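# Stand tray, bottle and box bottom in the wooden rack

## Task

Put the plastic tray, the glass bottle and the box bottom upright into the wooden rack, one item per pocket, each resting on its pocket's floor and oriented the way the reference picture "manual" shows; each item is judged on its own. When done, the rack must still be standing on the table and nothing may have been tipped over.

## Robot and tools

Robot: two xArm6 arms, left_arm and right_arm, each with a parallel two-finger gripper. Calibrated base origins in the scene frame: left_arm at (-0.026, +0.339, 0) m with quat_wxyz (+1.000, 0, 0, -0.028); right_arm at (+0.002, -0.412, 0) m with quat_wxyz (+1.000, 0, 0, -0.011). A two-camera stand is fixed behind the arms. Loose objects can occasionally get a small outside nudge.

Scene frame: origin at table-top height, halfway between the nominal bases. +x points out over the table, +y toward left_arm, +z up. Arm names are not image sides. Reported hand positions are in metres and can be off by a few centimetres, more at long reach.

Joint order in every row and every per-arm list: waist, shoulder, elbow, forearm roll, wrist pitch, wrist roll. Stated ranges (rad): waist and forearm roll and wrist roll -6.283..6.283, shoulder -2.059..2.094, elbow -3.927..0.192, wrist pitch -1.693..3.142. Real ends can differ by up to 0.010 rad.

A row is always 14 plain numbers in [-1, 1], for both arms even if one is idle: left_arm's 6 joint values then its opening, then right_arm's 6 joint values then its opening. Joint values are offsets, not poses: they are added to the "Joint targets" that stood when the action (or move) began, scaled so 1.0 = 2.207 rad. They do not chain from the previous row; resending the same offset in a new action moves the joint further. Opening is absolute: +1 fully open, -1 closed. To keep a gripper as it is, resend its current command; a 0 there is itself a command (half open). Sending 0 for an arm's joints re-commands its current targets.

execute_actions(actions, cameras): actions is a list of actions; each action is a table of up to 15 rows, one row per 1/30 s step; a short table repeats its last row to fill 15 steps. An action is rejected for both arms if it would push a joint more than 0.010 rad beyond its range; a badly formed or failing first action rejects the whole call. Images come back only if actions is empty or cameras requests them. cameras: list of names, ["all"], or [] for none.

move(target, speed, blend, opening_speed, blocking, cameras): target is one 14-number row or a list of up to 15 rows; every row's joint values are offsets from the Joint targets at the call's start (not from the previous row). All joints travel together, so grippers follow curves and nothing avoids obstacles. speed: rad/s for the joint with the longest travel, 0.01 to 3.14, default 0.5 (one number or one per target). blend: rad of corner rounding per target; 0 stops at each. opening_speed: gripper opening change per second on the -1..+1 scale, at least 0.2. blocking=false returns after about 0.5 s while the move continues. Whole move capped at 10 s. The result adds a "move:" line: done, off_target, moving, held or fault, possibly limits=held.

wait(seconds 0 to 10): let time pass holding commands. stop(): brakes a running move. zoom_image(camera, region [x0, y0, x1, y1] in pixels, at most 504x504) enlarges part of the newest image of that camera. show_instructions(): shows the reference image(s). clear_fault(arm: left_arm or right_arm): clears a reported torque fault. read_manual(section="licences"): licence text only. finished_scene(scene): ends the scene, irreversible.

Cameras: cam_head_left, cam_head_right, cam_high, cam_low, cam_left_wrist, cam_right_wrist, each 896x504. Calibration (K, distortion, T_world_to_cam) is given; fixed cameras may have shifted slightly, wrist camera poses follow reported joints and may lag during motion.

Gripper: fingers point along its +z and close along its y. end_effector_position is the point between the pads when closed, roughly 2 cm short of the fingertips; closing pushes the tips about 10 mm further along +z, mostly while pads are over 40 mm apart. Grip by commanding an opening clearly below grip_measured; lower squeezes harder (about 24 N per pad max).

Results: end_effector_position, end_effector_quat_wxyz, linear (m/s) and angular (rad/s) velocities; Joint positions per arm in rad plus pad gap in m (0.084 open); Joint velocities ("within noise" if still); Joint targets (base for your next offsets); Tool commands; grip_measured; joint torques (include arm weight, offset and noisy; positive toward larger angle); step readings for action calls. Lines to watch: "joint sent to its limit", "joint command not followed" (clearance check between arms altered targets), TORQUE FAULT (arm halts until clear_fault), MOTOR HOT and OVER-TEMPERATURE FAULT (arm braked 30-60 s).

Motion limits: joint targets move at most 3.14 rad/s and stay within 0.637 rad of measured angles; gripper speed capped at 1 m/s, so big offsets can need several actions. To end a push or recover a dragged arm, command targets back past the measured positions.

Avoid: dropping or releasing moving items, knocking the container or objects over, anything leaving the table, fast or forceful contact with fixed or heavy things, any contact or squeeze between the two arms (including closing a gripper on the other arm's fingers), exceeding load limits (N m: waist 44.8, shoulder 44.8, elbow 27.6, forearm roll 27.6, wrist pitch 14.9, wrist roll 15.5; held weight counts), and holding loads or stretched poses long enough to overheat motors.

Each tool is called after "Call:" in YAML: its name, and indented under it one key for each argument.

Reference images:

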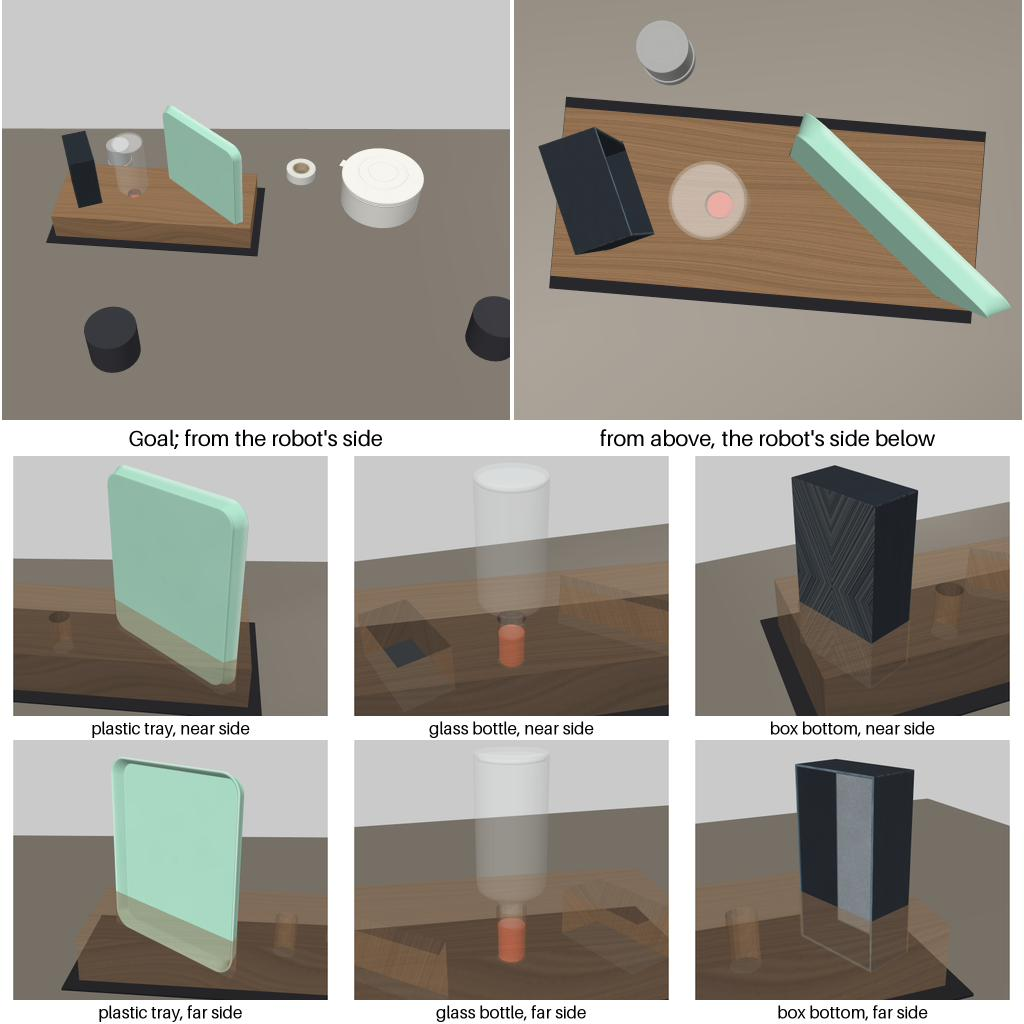

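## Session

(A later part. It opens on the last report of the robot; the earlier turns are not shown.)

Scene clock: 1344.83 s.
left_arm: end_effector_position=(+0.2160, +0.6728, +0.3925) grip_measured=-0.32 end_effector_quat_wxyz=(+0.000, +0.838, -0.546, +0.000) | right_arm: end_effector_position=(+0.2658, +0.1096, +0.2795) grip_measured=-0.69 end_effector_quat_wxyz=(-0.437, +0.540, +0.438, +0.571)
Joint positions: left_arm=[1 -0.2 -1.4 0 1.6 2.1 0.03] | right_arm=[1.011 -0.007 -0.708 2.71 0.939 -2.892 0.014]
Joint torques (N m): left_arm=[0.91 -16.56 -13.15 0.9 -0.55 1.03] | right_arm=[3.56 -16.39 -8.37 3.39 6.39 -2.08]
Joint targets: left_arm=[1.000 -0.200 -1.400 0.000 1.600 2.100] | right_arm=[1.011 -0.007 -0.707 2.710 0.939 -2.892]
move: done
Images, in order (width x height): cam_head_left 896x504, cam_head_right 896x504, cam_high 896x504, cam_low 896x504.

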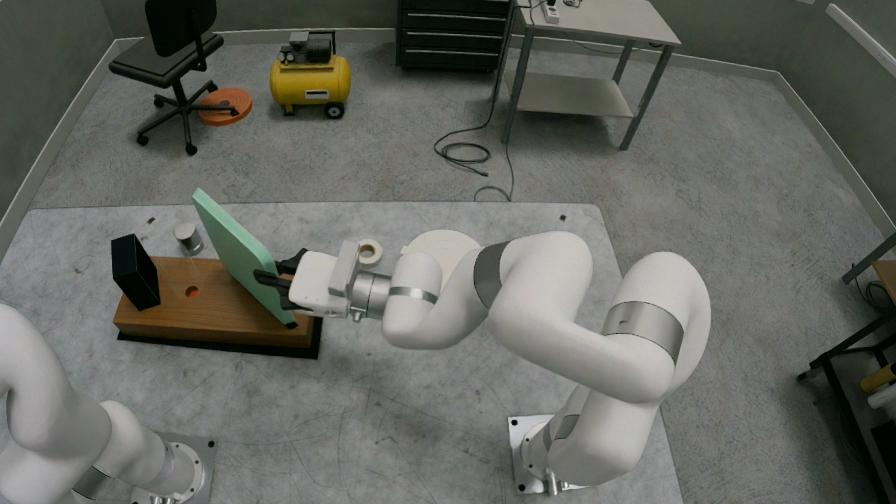

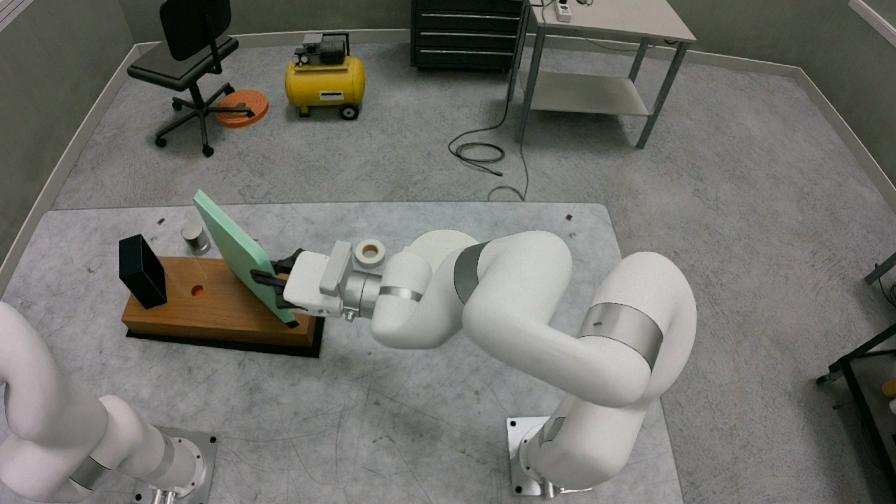

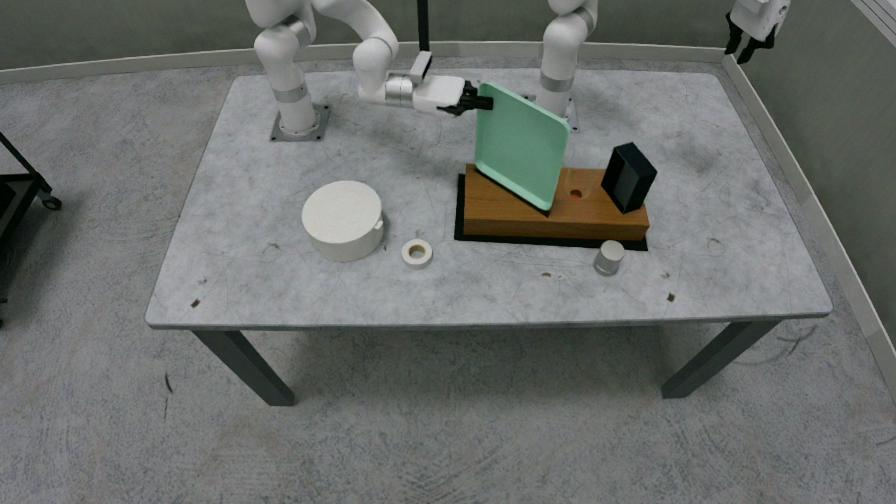

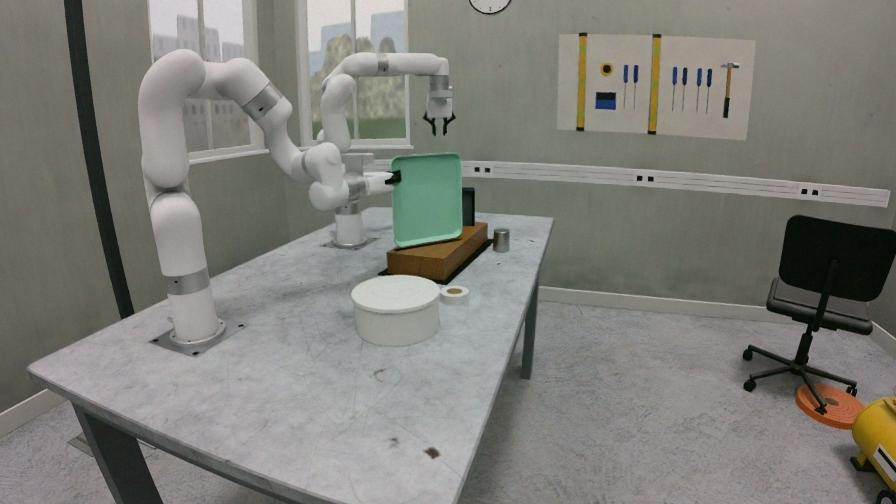

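Call:
move:
  target: [0,0,0,0,0,0,-0.3,-0.00648,-0.00009,0.00063,-0.01124,0.00326,0.00671,-1]
  speed: 0.08
  cameras: ["cam_head_left","cam_high","cam_low"]

Call:
zoom_image:
  camera: "cam_high"
  region: [465, 135, 565, 235]

Call:
zoom_image:
  camera: "cam_head_left"
  region: [222, 262, 262, 302]

Call:
zoom_image:
  camera: "cam_head_left"
  region: [260, 295, 300, 335]

Call:
zoom_image:
  camera: "cam_low"
  region: [385, 190, 475, 260]

Scene clock: 1387.30 s.
left_arm: end_effector_position=(+0.2160, +0.6728, +0.3925) grip_measured=-0.32 end_effector_quat_wxyz=(+0.000, +0.838, -0.546, +0.000) | right_arm: end_effector_position=(+0.2689, +0.1070, +0.2795) grip_measured=-0.69 end_effector_quat_wxyz=(-0.439, +0.538, +0.440, +0.570)
Joint positions: left_arm=[1 -0.2 -1.4 0 1.6 2.1 0.03] | right_arm=[0.996 -0.007 -0.706 2.685 0.946 -2.878 0.014]
Joint torques (N m): left_arm=[1.2 -16.49 -13.21 0.8 -0.55 0.95] | right_arm=[-3.12 -23.93 -8.32 -2.09 6.4 2.14]
Joint targets: left_arm=[1.000 -0.200 -1.400 0.000 1.600 2.100] | right_arm=[0.996 -0.007 -0.706 2.685 0.946 -2.878]
move: done
Images, in order (width x height): cam_head_left 896x504, cam_high 896x504, cam_low 896x504.

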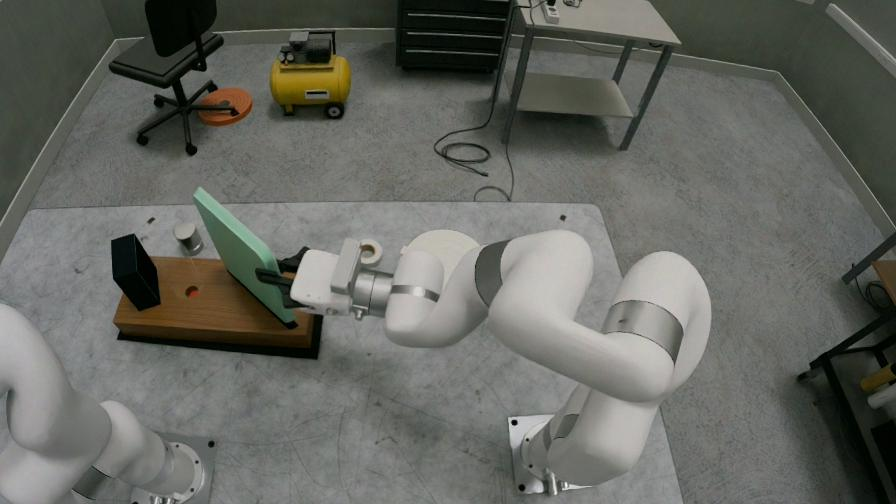

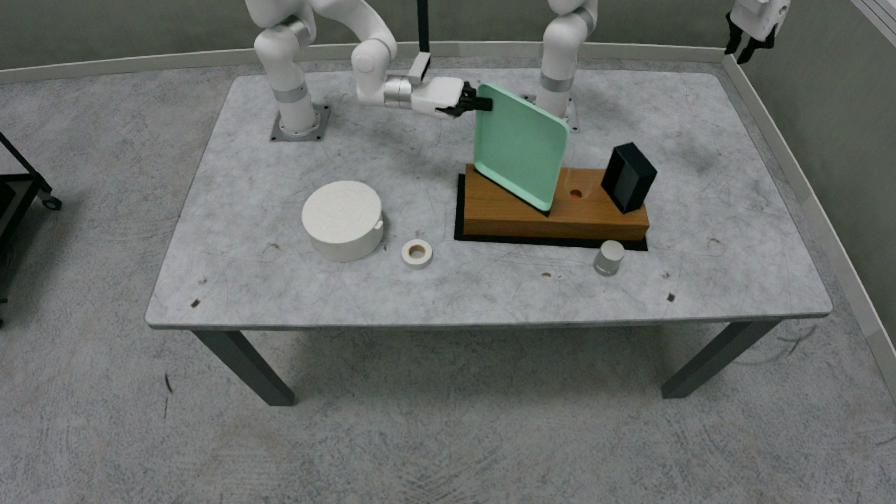

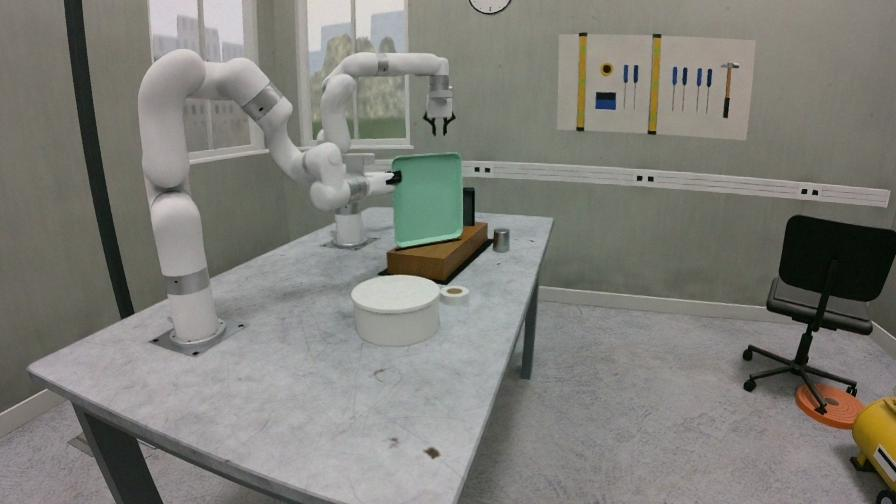

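Scaled by 5.040 from the camera's 896x504 image, which has a finer 1280x720 frame.

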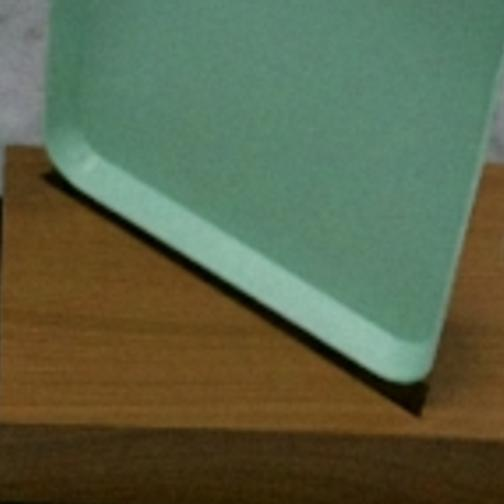

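Scaled by 12.600 from the camera's 896x504 image, which has a finer 1280x720 frame.

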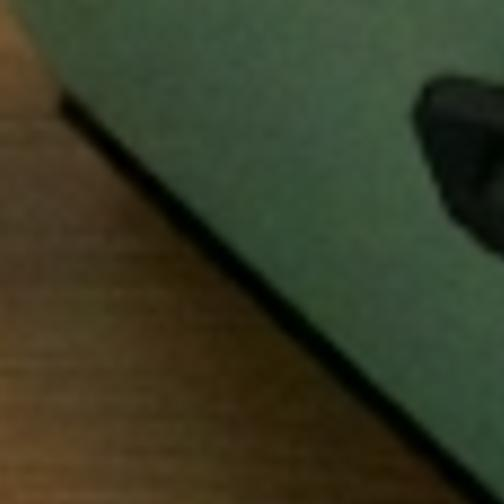

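Scaled by 12.600 from the camera's 896x504 image, which has a finer 1280x720 frame.

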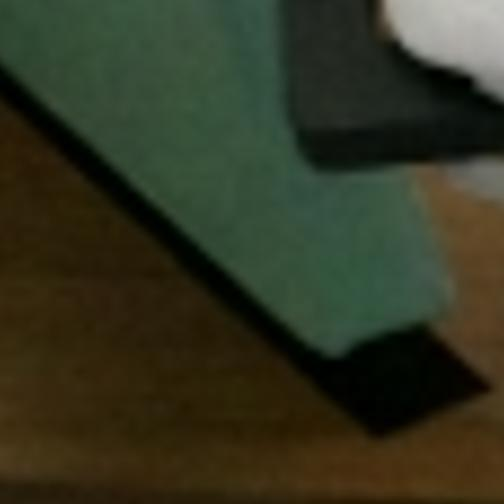

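Scaled by 5.600 from the camera's 896x504 image, which has a finer 1280x720 frame.

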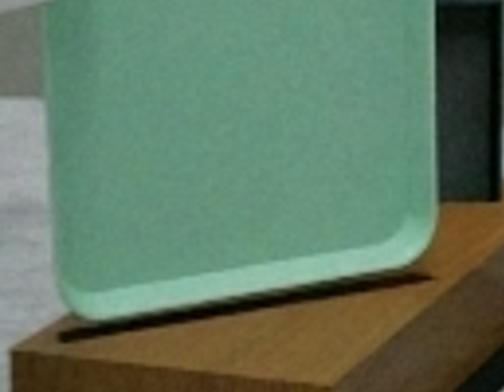

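Call:
move:
  target: [0,0,0,0,0,0,-0.3,-0.00131,0.01116,0.00237,0.00237,0.01255,-0.00613,-1]
  speed: 0.05

Call:
move:
  target: [0,0,0,0,0,0,-0.3,-0.00066,0.00558,0.00119,0.00119,0.00628,-0.00307,-1]
  speed: 0.05
  cameras: ["cam_head_left","cam_high","cam_low"]

Call:
zoom_image:
  camera: "cam_high"
  region: [465, 135, 565, 235]

Call:
zoom_image:
  camera: "cam_head_left"
  region: [215, 250, 305, 340]

Call:
zoom_image:
  camera: "cam_low"
  region: [385, 190, 475, 260]

Scene clock: 1393.10 s.
left_arm: end_effector_position=(+0.2160, +0.6728, +0.3925) grip_measured=-0.32 end_effector_quat_wxyz=(+0.000, +0.838, -0.546, +0.000) | right_arm: end_effector_position=(+0.2690, +0.1072, +0.2695) grip_measured=-0.69 end_effector_quat_wxyz=(-0.439, +0.538, +0.440, +0.570)
Joint positions: left_arm=[1 -0.2 -1.4 0 1.6 2.1 0.03] | right_arm=[0.993 0.017 -0.701 2.69 0.974 -2.891 0.014]
Joint torques (N m): left_arm=[1.26 -16.24 -13.17 0.87 -0.51 1.02] | right_arm=[-3.09 -16.64 -7.98 3.66 6.49 -2]
Joint targets: left_arm=[1.000 -0.200 -1.400 0.000 1.600 2.100] | right_arm=[0.993 0.017 -0.701 2.690 0.974 -2.891]
move: done

Scene clock: 1393.83 s.
left_arm: end_effector_position=(+0.2160, +0.6728, +0.3925) grip_measured=-0.32 end_effector_quat_wxyz=(+0.000, +0.838, -0.546, +0.000) | right_arm: end_effector_position=(+0.2691, +0.1072, +0.2646) grip_measured=-0.69 end_effector_quat_wxyz=(-0.439, +0.538, +0.440, +0.570)
Joint positions: left_arm=[1 -0.2 -1.4 0 1.6 2.1 0.03] | right_arm=[0.992 0.03 -0.698 2.693 0.988 -2.898 0.014]
Joint torques (N m): left_arm=[0.92 -16.55 -13.19 0.92 -0.46 1.03] | right_arm=[-3.05 -16.67 -7.95 3.57 6.54 -2.12]
Joint targets: left_arm=[1.000 -0.200 -1.400 0.000 1.600 2.100] | right_arm=[0.992 0.030 -0.698 2.693 0.988 -2.898]
move: done
Images, in order (width x height): cam_head_left 896x504, cam_high 896x504, cam_low 896x504.

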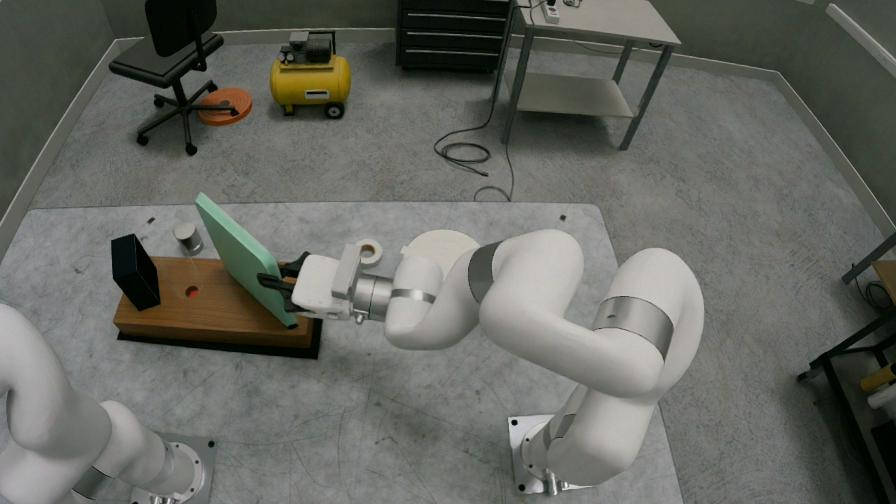

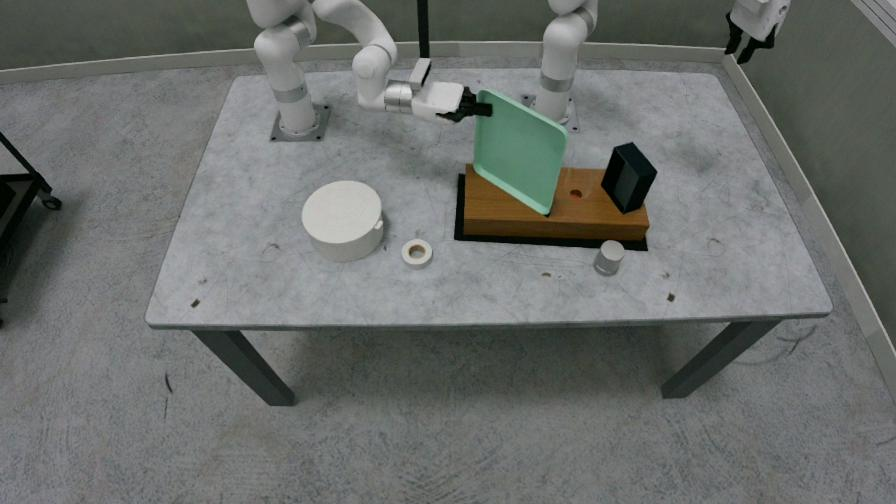

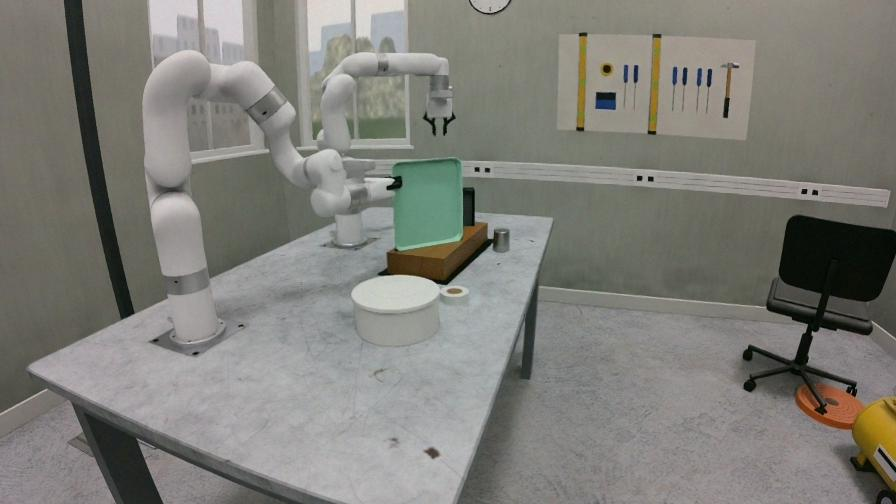

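Scaled by 5.040 from the camera's 896x504 image, which has a finer 1280x720 frame.

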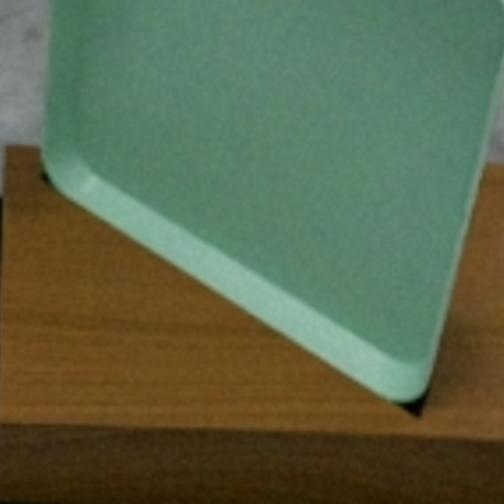

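Scaled by 5.600 from the camera's 896x504 image, which has a finer 1280x720 frame.

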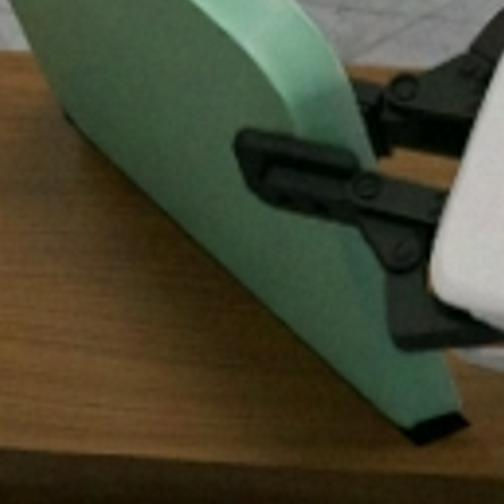

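Scaled by 5.600 from the camera's 896x504 image, which has a finer 1280x720 frame.

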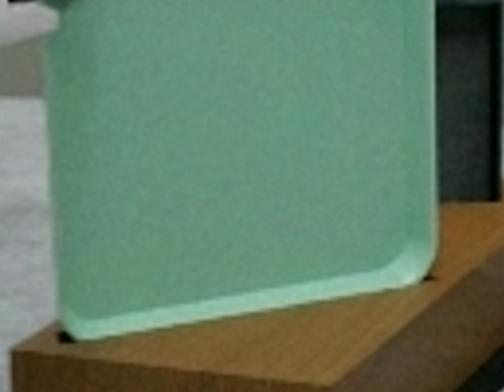

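Call:
move:
  target: [0,0,0,0,0,0,-0.3,-0.00066,0.00558,0.00119,0.00119,0.00628,-0.00307,-1]
  speed: 0.04

Call:
move:
  target: [0,0,0,0,0,0,-0.3,-0.00066,0.00558,0.00119,0.00119,0.00628,-0.00307,-1]
  speed: 0.04
  cameras: ["cam_head_left","cam_head_right","cam_high","cam_low"]

Call:
zoom_image:
  camera: "cam_high"
  region: [465, 135, 565, 235]

Call:
zoom_image:
  camera: "cam_head_left"
  region: [215, 250, 305, 340]

Call:
zoom_image:
  camera: "cam_low"
  region: [385, 190, 475, 260]

Scene clock: 1398.17 s.
left_arm: end_effector_position=(+0.2160, +0.6728, +0.3925) grip_measured=-0.32 end_effector_quat_wxyz=(+0.000, +0.838, -0.546, +0.000) | right_arm: end_effector_position=(+0.2691, +0.1072, +0.2596) grip_measured=-0.69 end_effector_quat_wxyz=(-0.439, +0.538, +0.440, +0.570)
Joint positions: left_arm=[1 -0.2 -1.4 0 1.6 2.1 0.03] | right_arm=[0.991 0.042 -0.696 2.695 1.002 -2.905 0.014]
Joint torques (N m): left_arm=[1.15 -16.42 -13.16 0.83 -0.44 1] | right_arm=[-3.1 -17.02 -7.93 3.62 6.44 -2.05]
Joint targets: left_arm=[1.000 -0.200 -1.400 0.000 1.600 2.100] | right_arm=[0.991 0.042 -0.696 2.695 1.002 -2.905]
move: done

Scene clock: 1398.90 s.
left_arm: end_effector_position=(+0.2160, +0.6728, +0.3925) grip_measured=-0.32 end_effector_quat_wxyz=(+0.000, +0.838, -0.546, +0.000) | right_arm: end_effector_position=(+0.2691, +0.1071, +0.2546) grip_measured=-0.69 end_effector_quat_wxyz=(-0.439, +0.538, +0.440, +0.570)
Joint positions: left_arm=[1 -0.2 -1.4 0 1.6 2.1 0.03] | right_arm=[0.989 0.054 -0.693 2.698 1.015 -2.911 0.014]
Joint torques (N m): left_arm=[1.12 -16.27 -13.05 0.91 -0.5 1.06] | right_arm=[-3.1 -16.99 -7.83 3.59 6.5 -2.06]
Joint targets: left_arm=[1.000 -0.200 -1.400 0.000 1.600 2.100] | right_arm=[0.989 0.054 -0.693 2.698 1.015 -2.911]
move: done
Images, in order (width x height): cam_head_left 896x504, cam_head_right 896x504, cam_high 896x504, cam_low 896x504.

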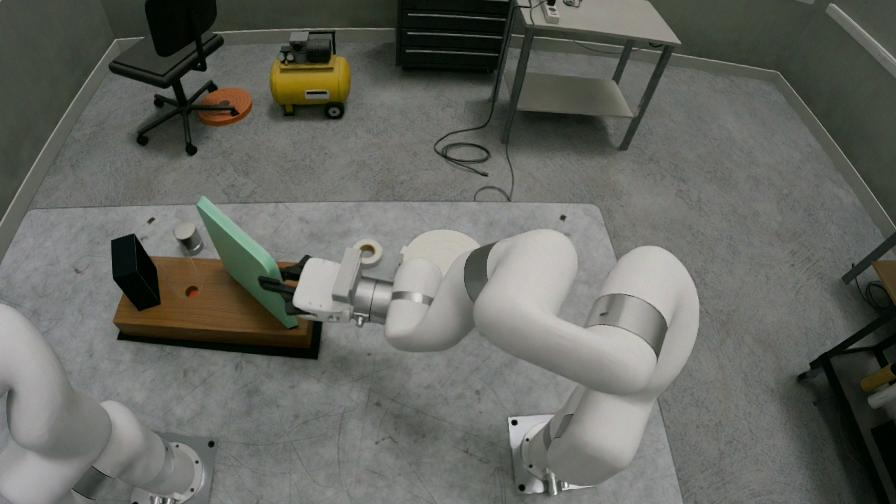

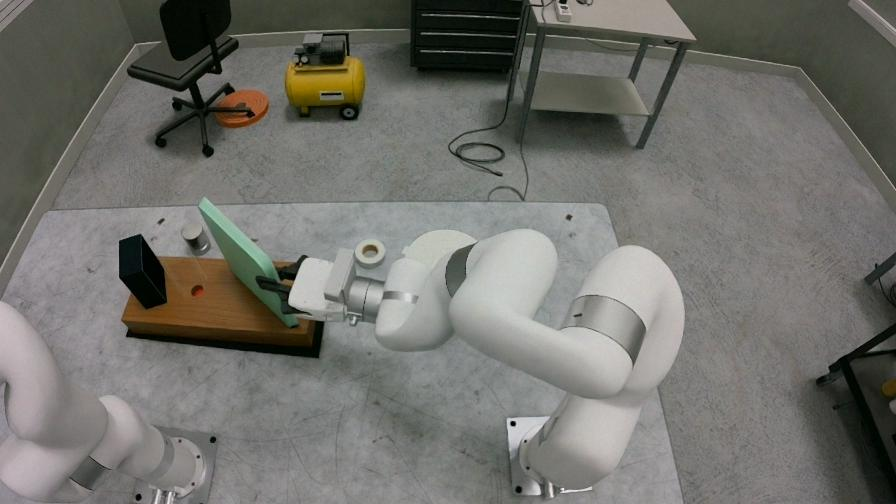

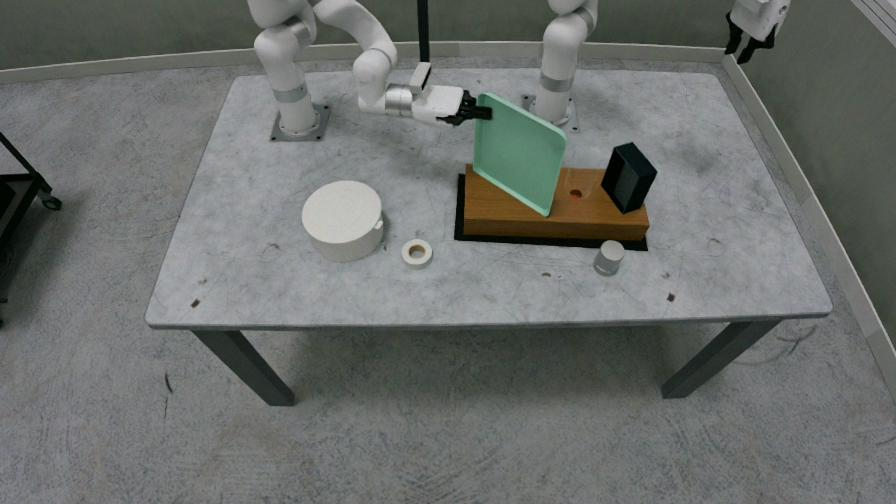

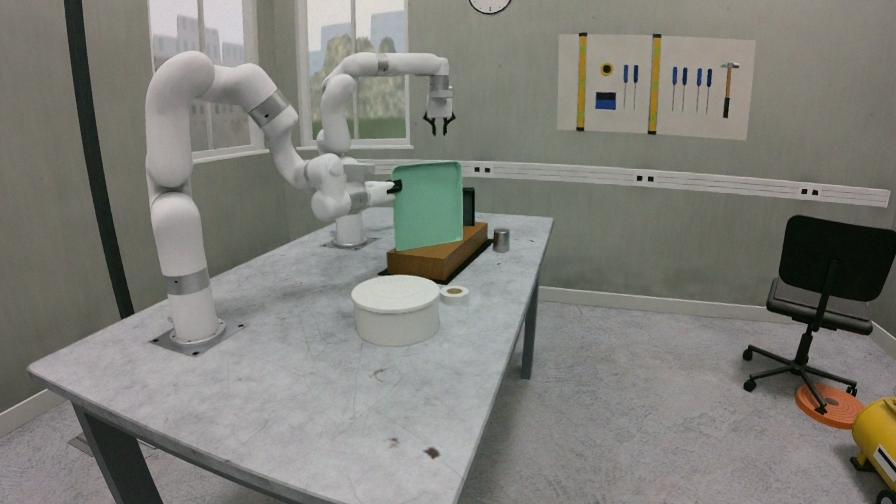

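Scaled by 5.040 from the camera's 896x504 image, which has a finer 1280x720 frame.

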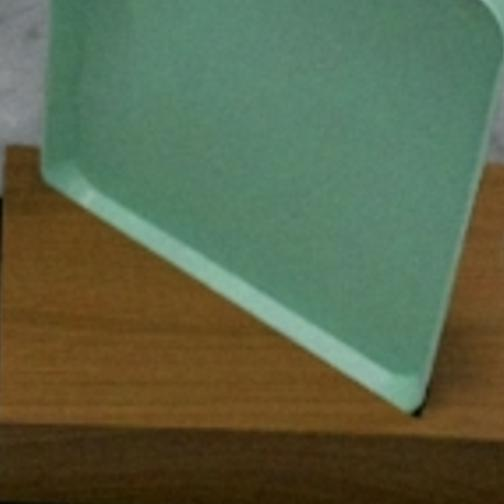

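Scaled by 5.600 from the camera's 896x504 image, which has a finer 1280x720 frame.

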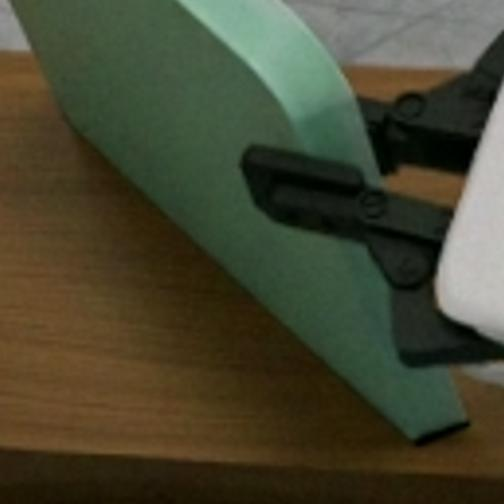

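Scaled by 5.600 from the camera's 896x504 image, which has a finer 1280x720 frame.

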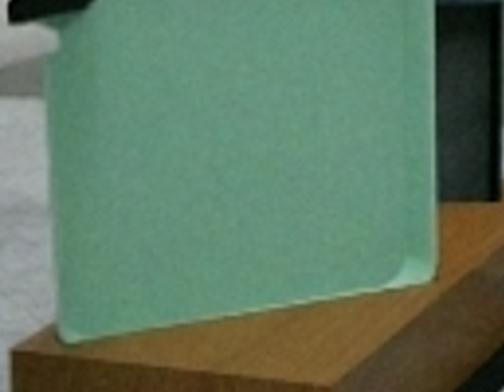

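Call:
move:
  target:
    - [0,0,0,0,0,0,-0.3,-0.00066,0.00558,0.00119,0.00119,0.00628,-0.00307,-1]
    - [0,0,0,0,0,0,-0.3,-0.00123,0.01183,0.00167,0.00207,0.01252,-0.00593,-1]
  speed: 0.04
  blend: 0.001

Call:
move:
  target: [0,0,0,0,0,0,-0.3,-0.00113,0.0125,0.00095,0.00176,0.01247,-0.00571,-1]
  speed: 0.04
  cameras: ["cam_head_left","cam_high","cam_low"]

Call:
zoom_image:
  camera: "cam_high"
  region: [465, 85, 585, 235]

Call:
zoom_image:
  camera: "cam_low"
  region: [380, 150, 480, 260]

Scene clock: 1404.80 s.
left_arm: end_effector_position=(+0.2160, +0.6728, +0.3925) grip_measured=-0.32 end_effector_quat_wxyz=(+0.000, +0.838, -0.546, +0.000) | right_arm: end_effector_position=(+0.2691, +0.1071, +0.2447) grip_measured=-0.69 end_effector_quat_wxyz=(-0.439, +0.538, +0.440, +0.570)
Joint positions: left_arm=[1 -0.2 -1.4 0 1.6 2.1 0.03] | right_arm=[0.986 0.08 -0.689 2.702 1.043 -2.925 0.014]
Joint torques (N m): left_arm=[1.01 -16.46 -13.06 0.96 -0.53 1] | right_arm=[-2.93 -17.27 -7.63 3.6 6.47 -2.11]
Joint targets: left_arm=[1.000 -0.200 -1.400 0.000 1.600 2.100] | right_arm=[0.986 0.080 -0.689 2.702 1.043 -2.925]
move: done

Scene clock: 1405.73 s.
left_arm: end_effector_position=(+0.2160, +0.6728, +0.3925) grip_measured=-0.32 end_effector_quat_wxyz=(+0.000, +0.838, -0.546, +0.000) | right_arm: end_effector_position=(+0.2691, +0.1073, +0.2346) grip_measured=-0.69 end_effector_quat_wxyz=(-0.439, +0.538, +0.440, +0.570)
Joint positions: left_arm=[1 -0.2 -1.4 0 1.6 2.1 0.03] | right_arm=[0.984 0.108 -0.687 2.706 1.071 -2.937 0.014]
Joint torques (N m): left_arm=[1.06 -16.29 -13.09 0.85 -0.47 1.02] | right_arm=[-2.99 -17.49 -7.51 3.4 6.48 -1.96]
Joint targets: left_arm=[1.000 -0.200 -1.400 0.000 1.600 2.100] | right_arm=[0.984 0.108 -0.687 2.706 1.071 -2.937]
move: done
Images, in order (width x height): cam_head_left 896x504, cam_high 896x504, cam_low 896x504.

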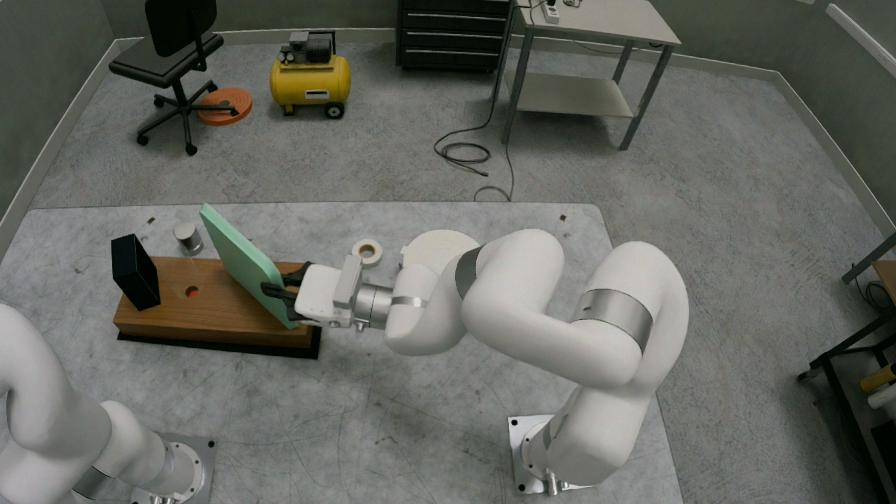

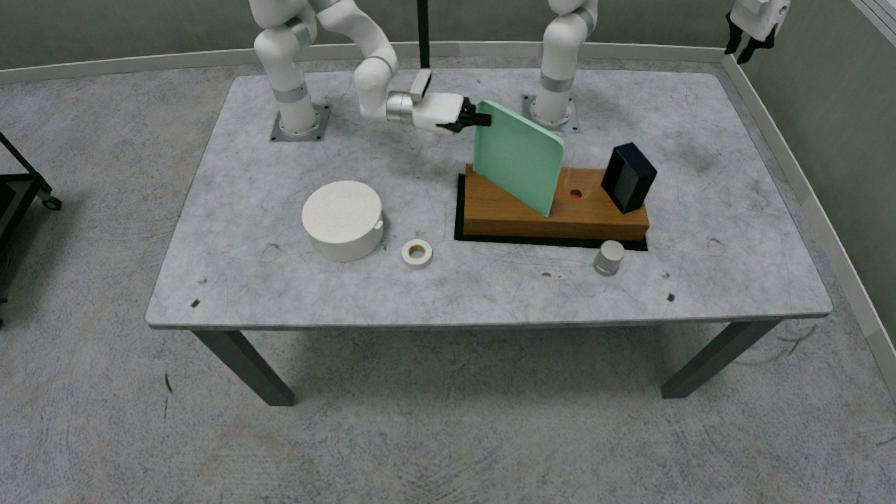

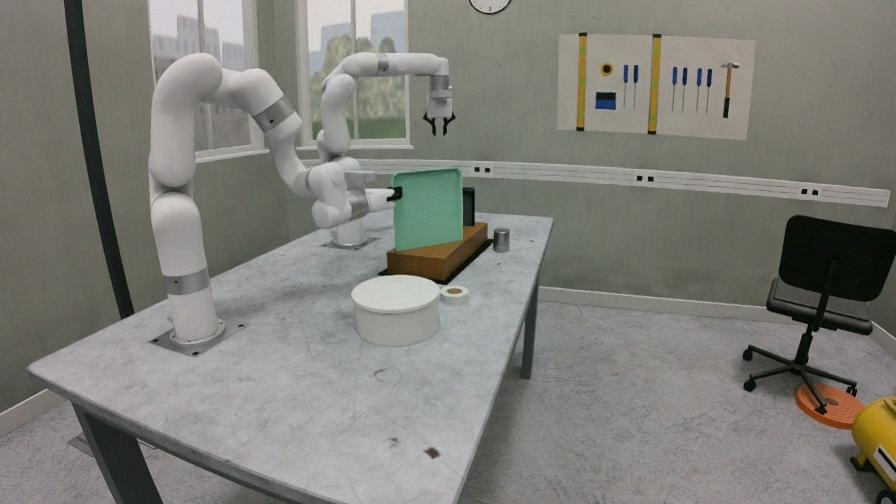

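Scaled by 3.360 from the camera's 896x504 image, which has a finer 1280x720 frame.

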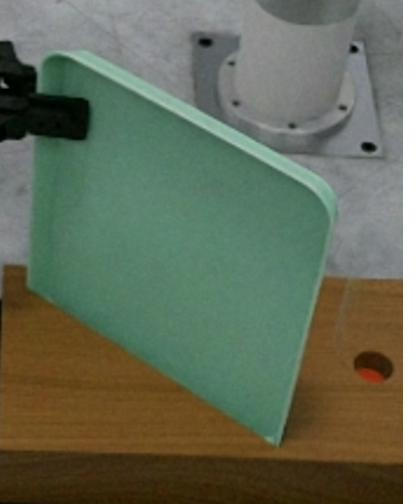

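Scaled by 4.582 from the camera's 896x504 image, which has a finer 1280x720 frame.

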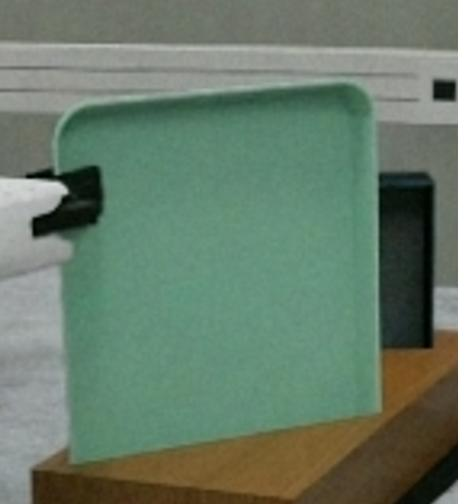

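Call:
move:
  target: [0,0,0,0,0,0,-0.3,-0.00113,0.0125,0.00095,0.00176,0.01247,-0.00571,-1]
  speed: 0.04

Call:
move:
  target: [0,0,0,0,0,0,-0.3,-0.00045,0.005,0.00038,0.0007,0.00499,-0.00228,-1]
  speed: 0.03

Call:
move:
  target: [0,0,0,0,0,0,-0.3,-0.00034,0.00375,0.00029,0.00053,0.00374,-0.00171,-1]
  speed: 0.03

Scene clock: 1408.97 s.
left_arm: end_effector_position=(+0.2160, +0.6728, +0.3925) grip_measured=-0.32 end_effector_quat_wxyz=(+0.000, +0.838, -0.546, +0.000) | right_arm: end_effector_position=(+0.2690, +0.1073, +0.2246) grip_measured=-0.69 end_effector_quat_wxyz=(-0.439, +0.538, +0.440, +0.570)
Joint positions: left_arm=[1 -0.2 -1.4 0 1.6 2.1 0.03] | right_arm=[0.981 0.135 -0.685 2.71 1.098 -2.95 0.014]
Joint torques (N m): left_arm=[0.9 -16.34 -13.22 0.86 -0.44 0.99] | right_arm=[-2.8 -17.53 -7.26 3.44 6.55 -1.96]
Joint targets: left_arm=[1.000 -0.200 -1.400 0.000 1.600 2.100] | right_arm=[0.981 0.135 -0.685 2.710 1.098 -2.950]
move: done

Scene clock: 1409.67 s.
left_arm: end_effector_position=(+0.2160, +0.6728, +0.3925) grip_measured=-0.32 end_effector_quat_wxyz=(+0.000, +0.838, -0.546, +0.000) | right_arm: end_effector_position=(+0.2690, +0.1072, +0.2206) grip_measured=-0.69 end_effector_quat_wxyz=(-0.439, +0.538, +0.440, +0.570)
Joint positions: left_arm=[1 -0.2 -1.4 0 1.6 2.1 0.03] | right_arm=[0.98 0.146 -0.684 2.712 1.109 -2.955 0.014]
Joint torques (N m): left_arm=[0.99 -16.24 -13.1 0.81 -0.49 0.97] | right_arm=[-2.73 -17.7 -6.96 3.32 6.48 -2.07]
Joint targets: left_arm=[1.000 -0.200 -1.400 0.000 1.600 2.100] | right_arm=[0.980 0.147 -0.684 2.712 1.109 -2.955]
move: done

Scene clock: 1410.37 s.
left_arm: end_effector_position=(+0.2160, +0.6728, +0.3925) grip_measured=-0.32 end_effector_quat_wxyz=(+0.000, +0.838, -0.546, +0.000) | right_arm: end_effector_position=(+0.2689, +0.1071, +0.2176) grip_measured=-0.69 end_effector_quat_wxyz=(-0.439, +0.538, +0.440, +0.570)
Joint positions: left_arm=[1 -0.2 -1.4 0 1.6 2.1 0.03] | right_arm=[0.98 0.155 -0.684 2.713 1.117 -2.959 0.014]
Joint torques (N m): left_arm=[0.8 -16.12 -13.13 0.75 -0.53 1.02] | right_arm=[-2.58 -17.73 -6.9 3.31 6.39 -1.99]
Joint targets: left_arm=[1.000 -0.200 -1.400 0.000 1.600 2.100] | right_arm=[0.980 0.155 -0.684 2.713 1.117 -2.959]
move: done

Call:
move:
  target: [0,0,0,0,0,0,-0.3,-0.00034,0.00375,0.00029,0.00053,0.00374,-0.00171,-1]
  speed: 0.03

Call:
move:
  target: [0,0,0,0,0,0,-0.3,-0.00034,0.00375,0.00029,0.00053,0.00374,-0.00171,-1]
  speed: 0.03
  cameras: ["cam_high","cam_low"]

Call:
zoom_image:
  camera: "cam_high"
  region: [465, 85, 585, 235]

Call:
zoom_image:
  camera: "cam_low"
  region: [380, 150, 480, 260]

Scene clock: 1413.60 s.
left_arm: end_effector_position=(+0.2160, +0.6728, +0.3925) grip_measured=-0.32 end_effector_quat_wxyz=(+0.000, +0.838, -0.546, +0.000) | right_arm: end_effector_position=(+0.2689, +0.1070, +0.2147) grip_measured=-0.69 end_effector_quat_wxyz=(-0.439, +0.538, +0.439, +0.570)
Joint positions: left_arm=[1 -0.2 -1.4 0 1.6 2.1 0.03] | right_arm=[0.979 0.163 -0.683 2.714 1.126 -2.962 0.014]
Joint torques (N m): left_arm=[0.97 -16.38 -13.19 0.85 -0.48 1.02] | right_arm=[-3.01 -15.96 -6.19 3.36 5.23 -1.89]
Joint targets: left_arm=[1.000 -0.200 -1.400 0.000 1.600 2.100] | right_arm=[0.979 0.163 -0.683 2.714 1.126 -2.962]
move: done

Scene clock: 1414.30 s.
left_arm: end_effector_position=(+0.2160, +0.6728, +0.3925) grip_measured=-0.32 end_effector_quat_wxyz=(+0.000, +0.838, -0.546, +0.000) | right_arm: end_effector_position=(+0.2688, +0.1068, +0.2117) grip_measured=-0.69 end_effector_quat_wxyz=(-0.439, +0.538, +0.439, +0.570)
Joint positions: left_arm=[1 -0.2 -1.4 0 1.6 2.1 0.03] | right_arm=[0.978 0.171 -0.682 2.715 1.134 -2.966 0.014]
Joint torques (N m): left_arm=[0.71 -16.19 -13.11 0.89 -0.54 0.94] | right_arm=[-4.02 -5.69 -1 3.32 -0.45 -2.01]
Joint targets: left_arm=[1.000 -0.200 -1.400 0.000 1.600 2.100] | right_arm=[0.978 0.171 -0.682 2.715 1.134 -2.966]
move: done
Images, in order (width x height): cam_high 896x504, cam_low 896x504.

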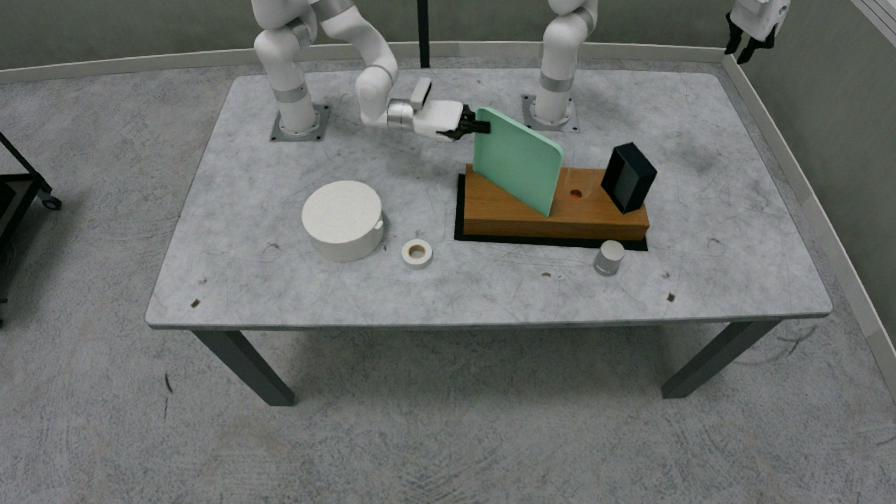

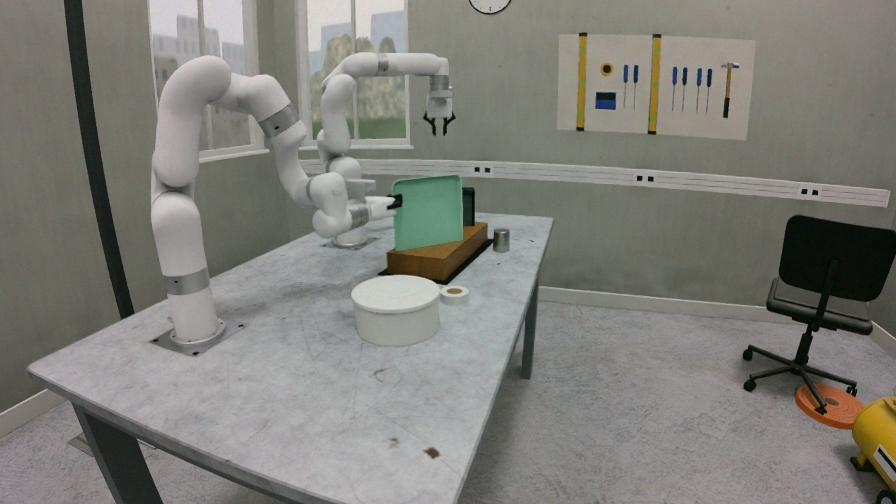

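Scaled by 3.360 from the camera's 896x504 image, which has a finer 1280x720 frame.

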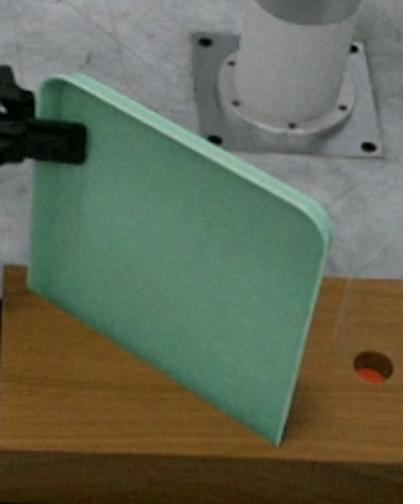

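Scaled by 4.582 from the camera's 896x504 image, which has a finer 1280x720 frame.

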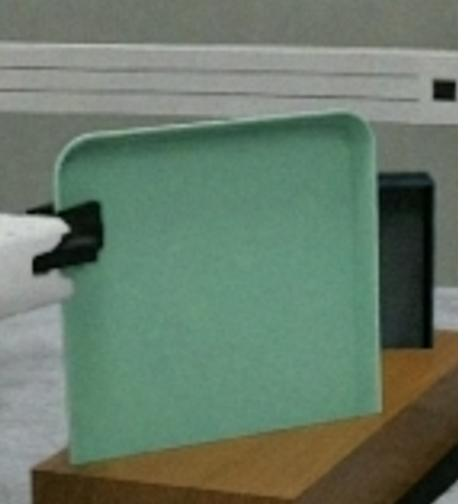

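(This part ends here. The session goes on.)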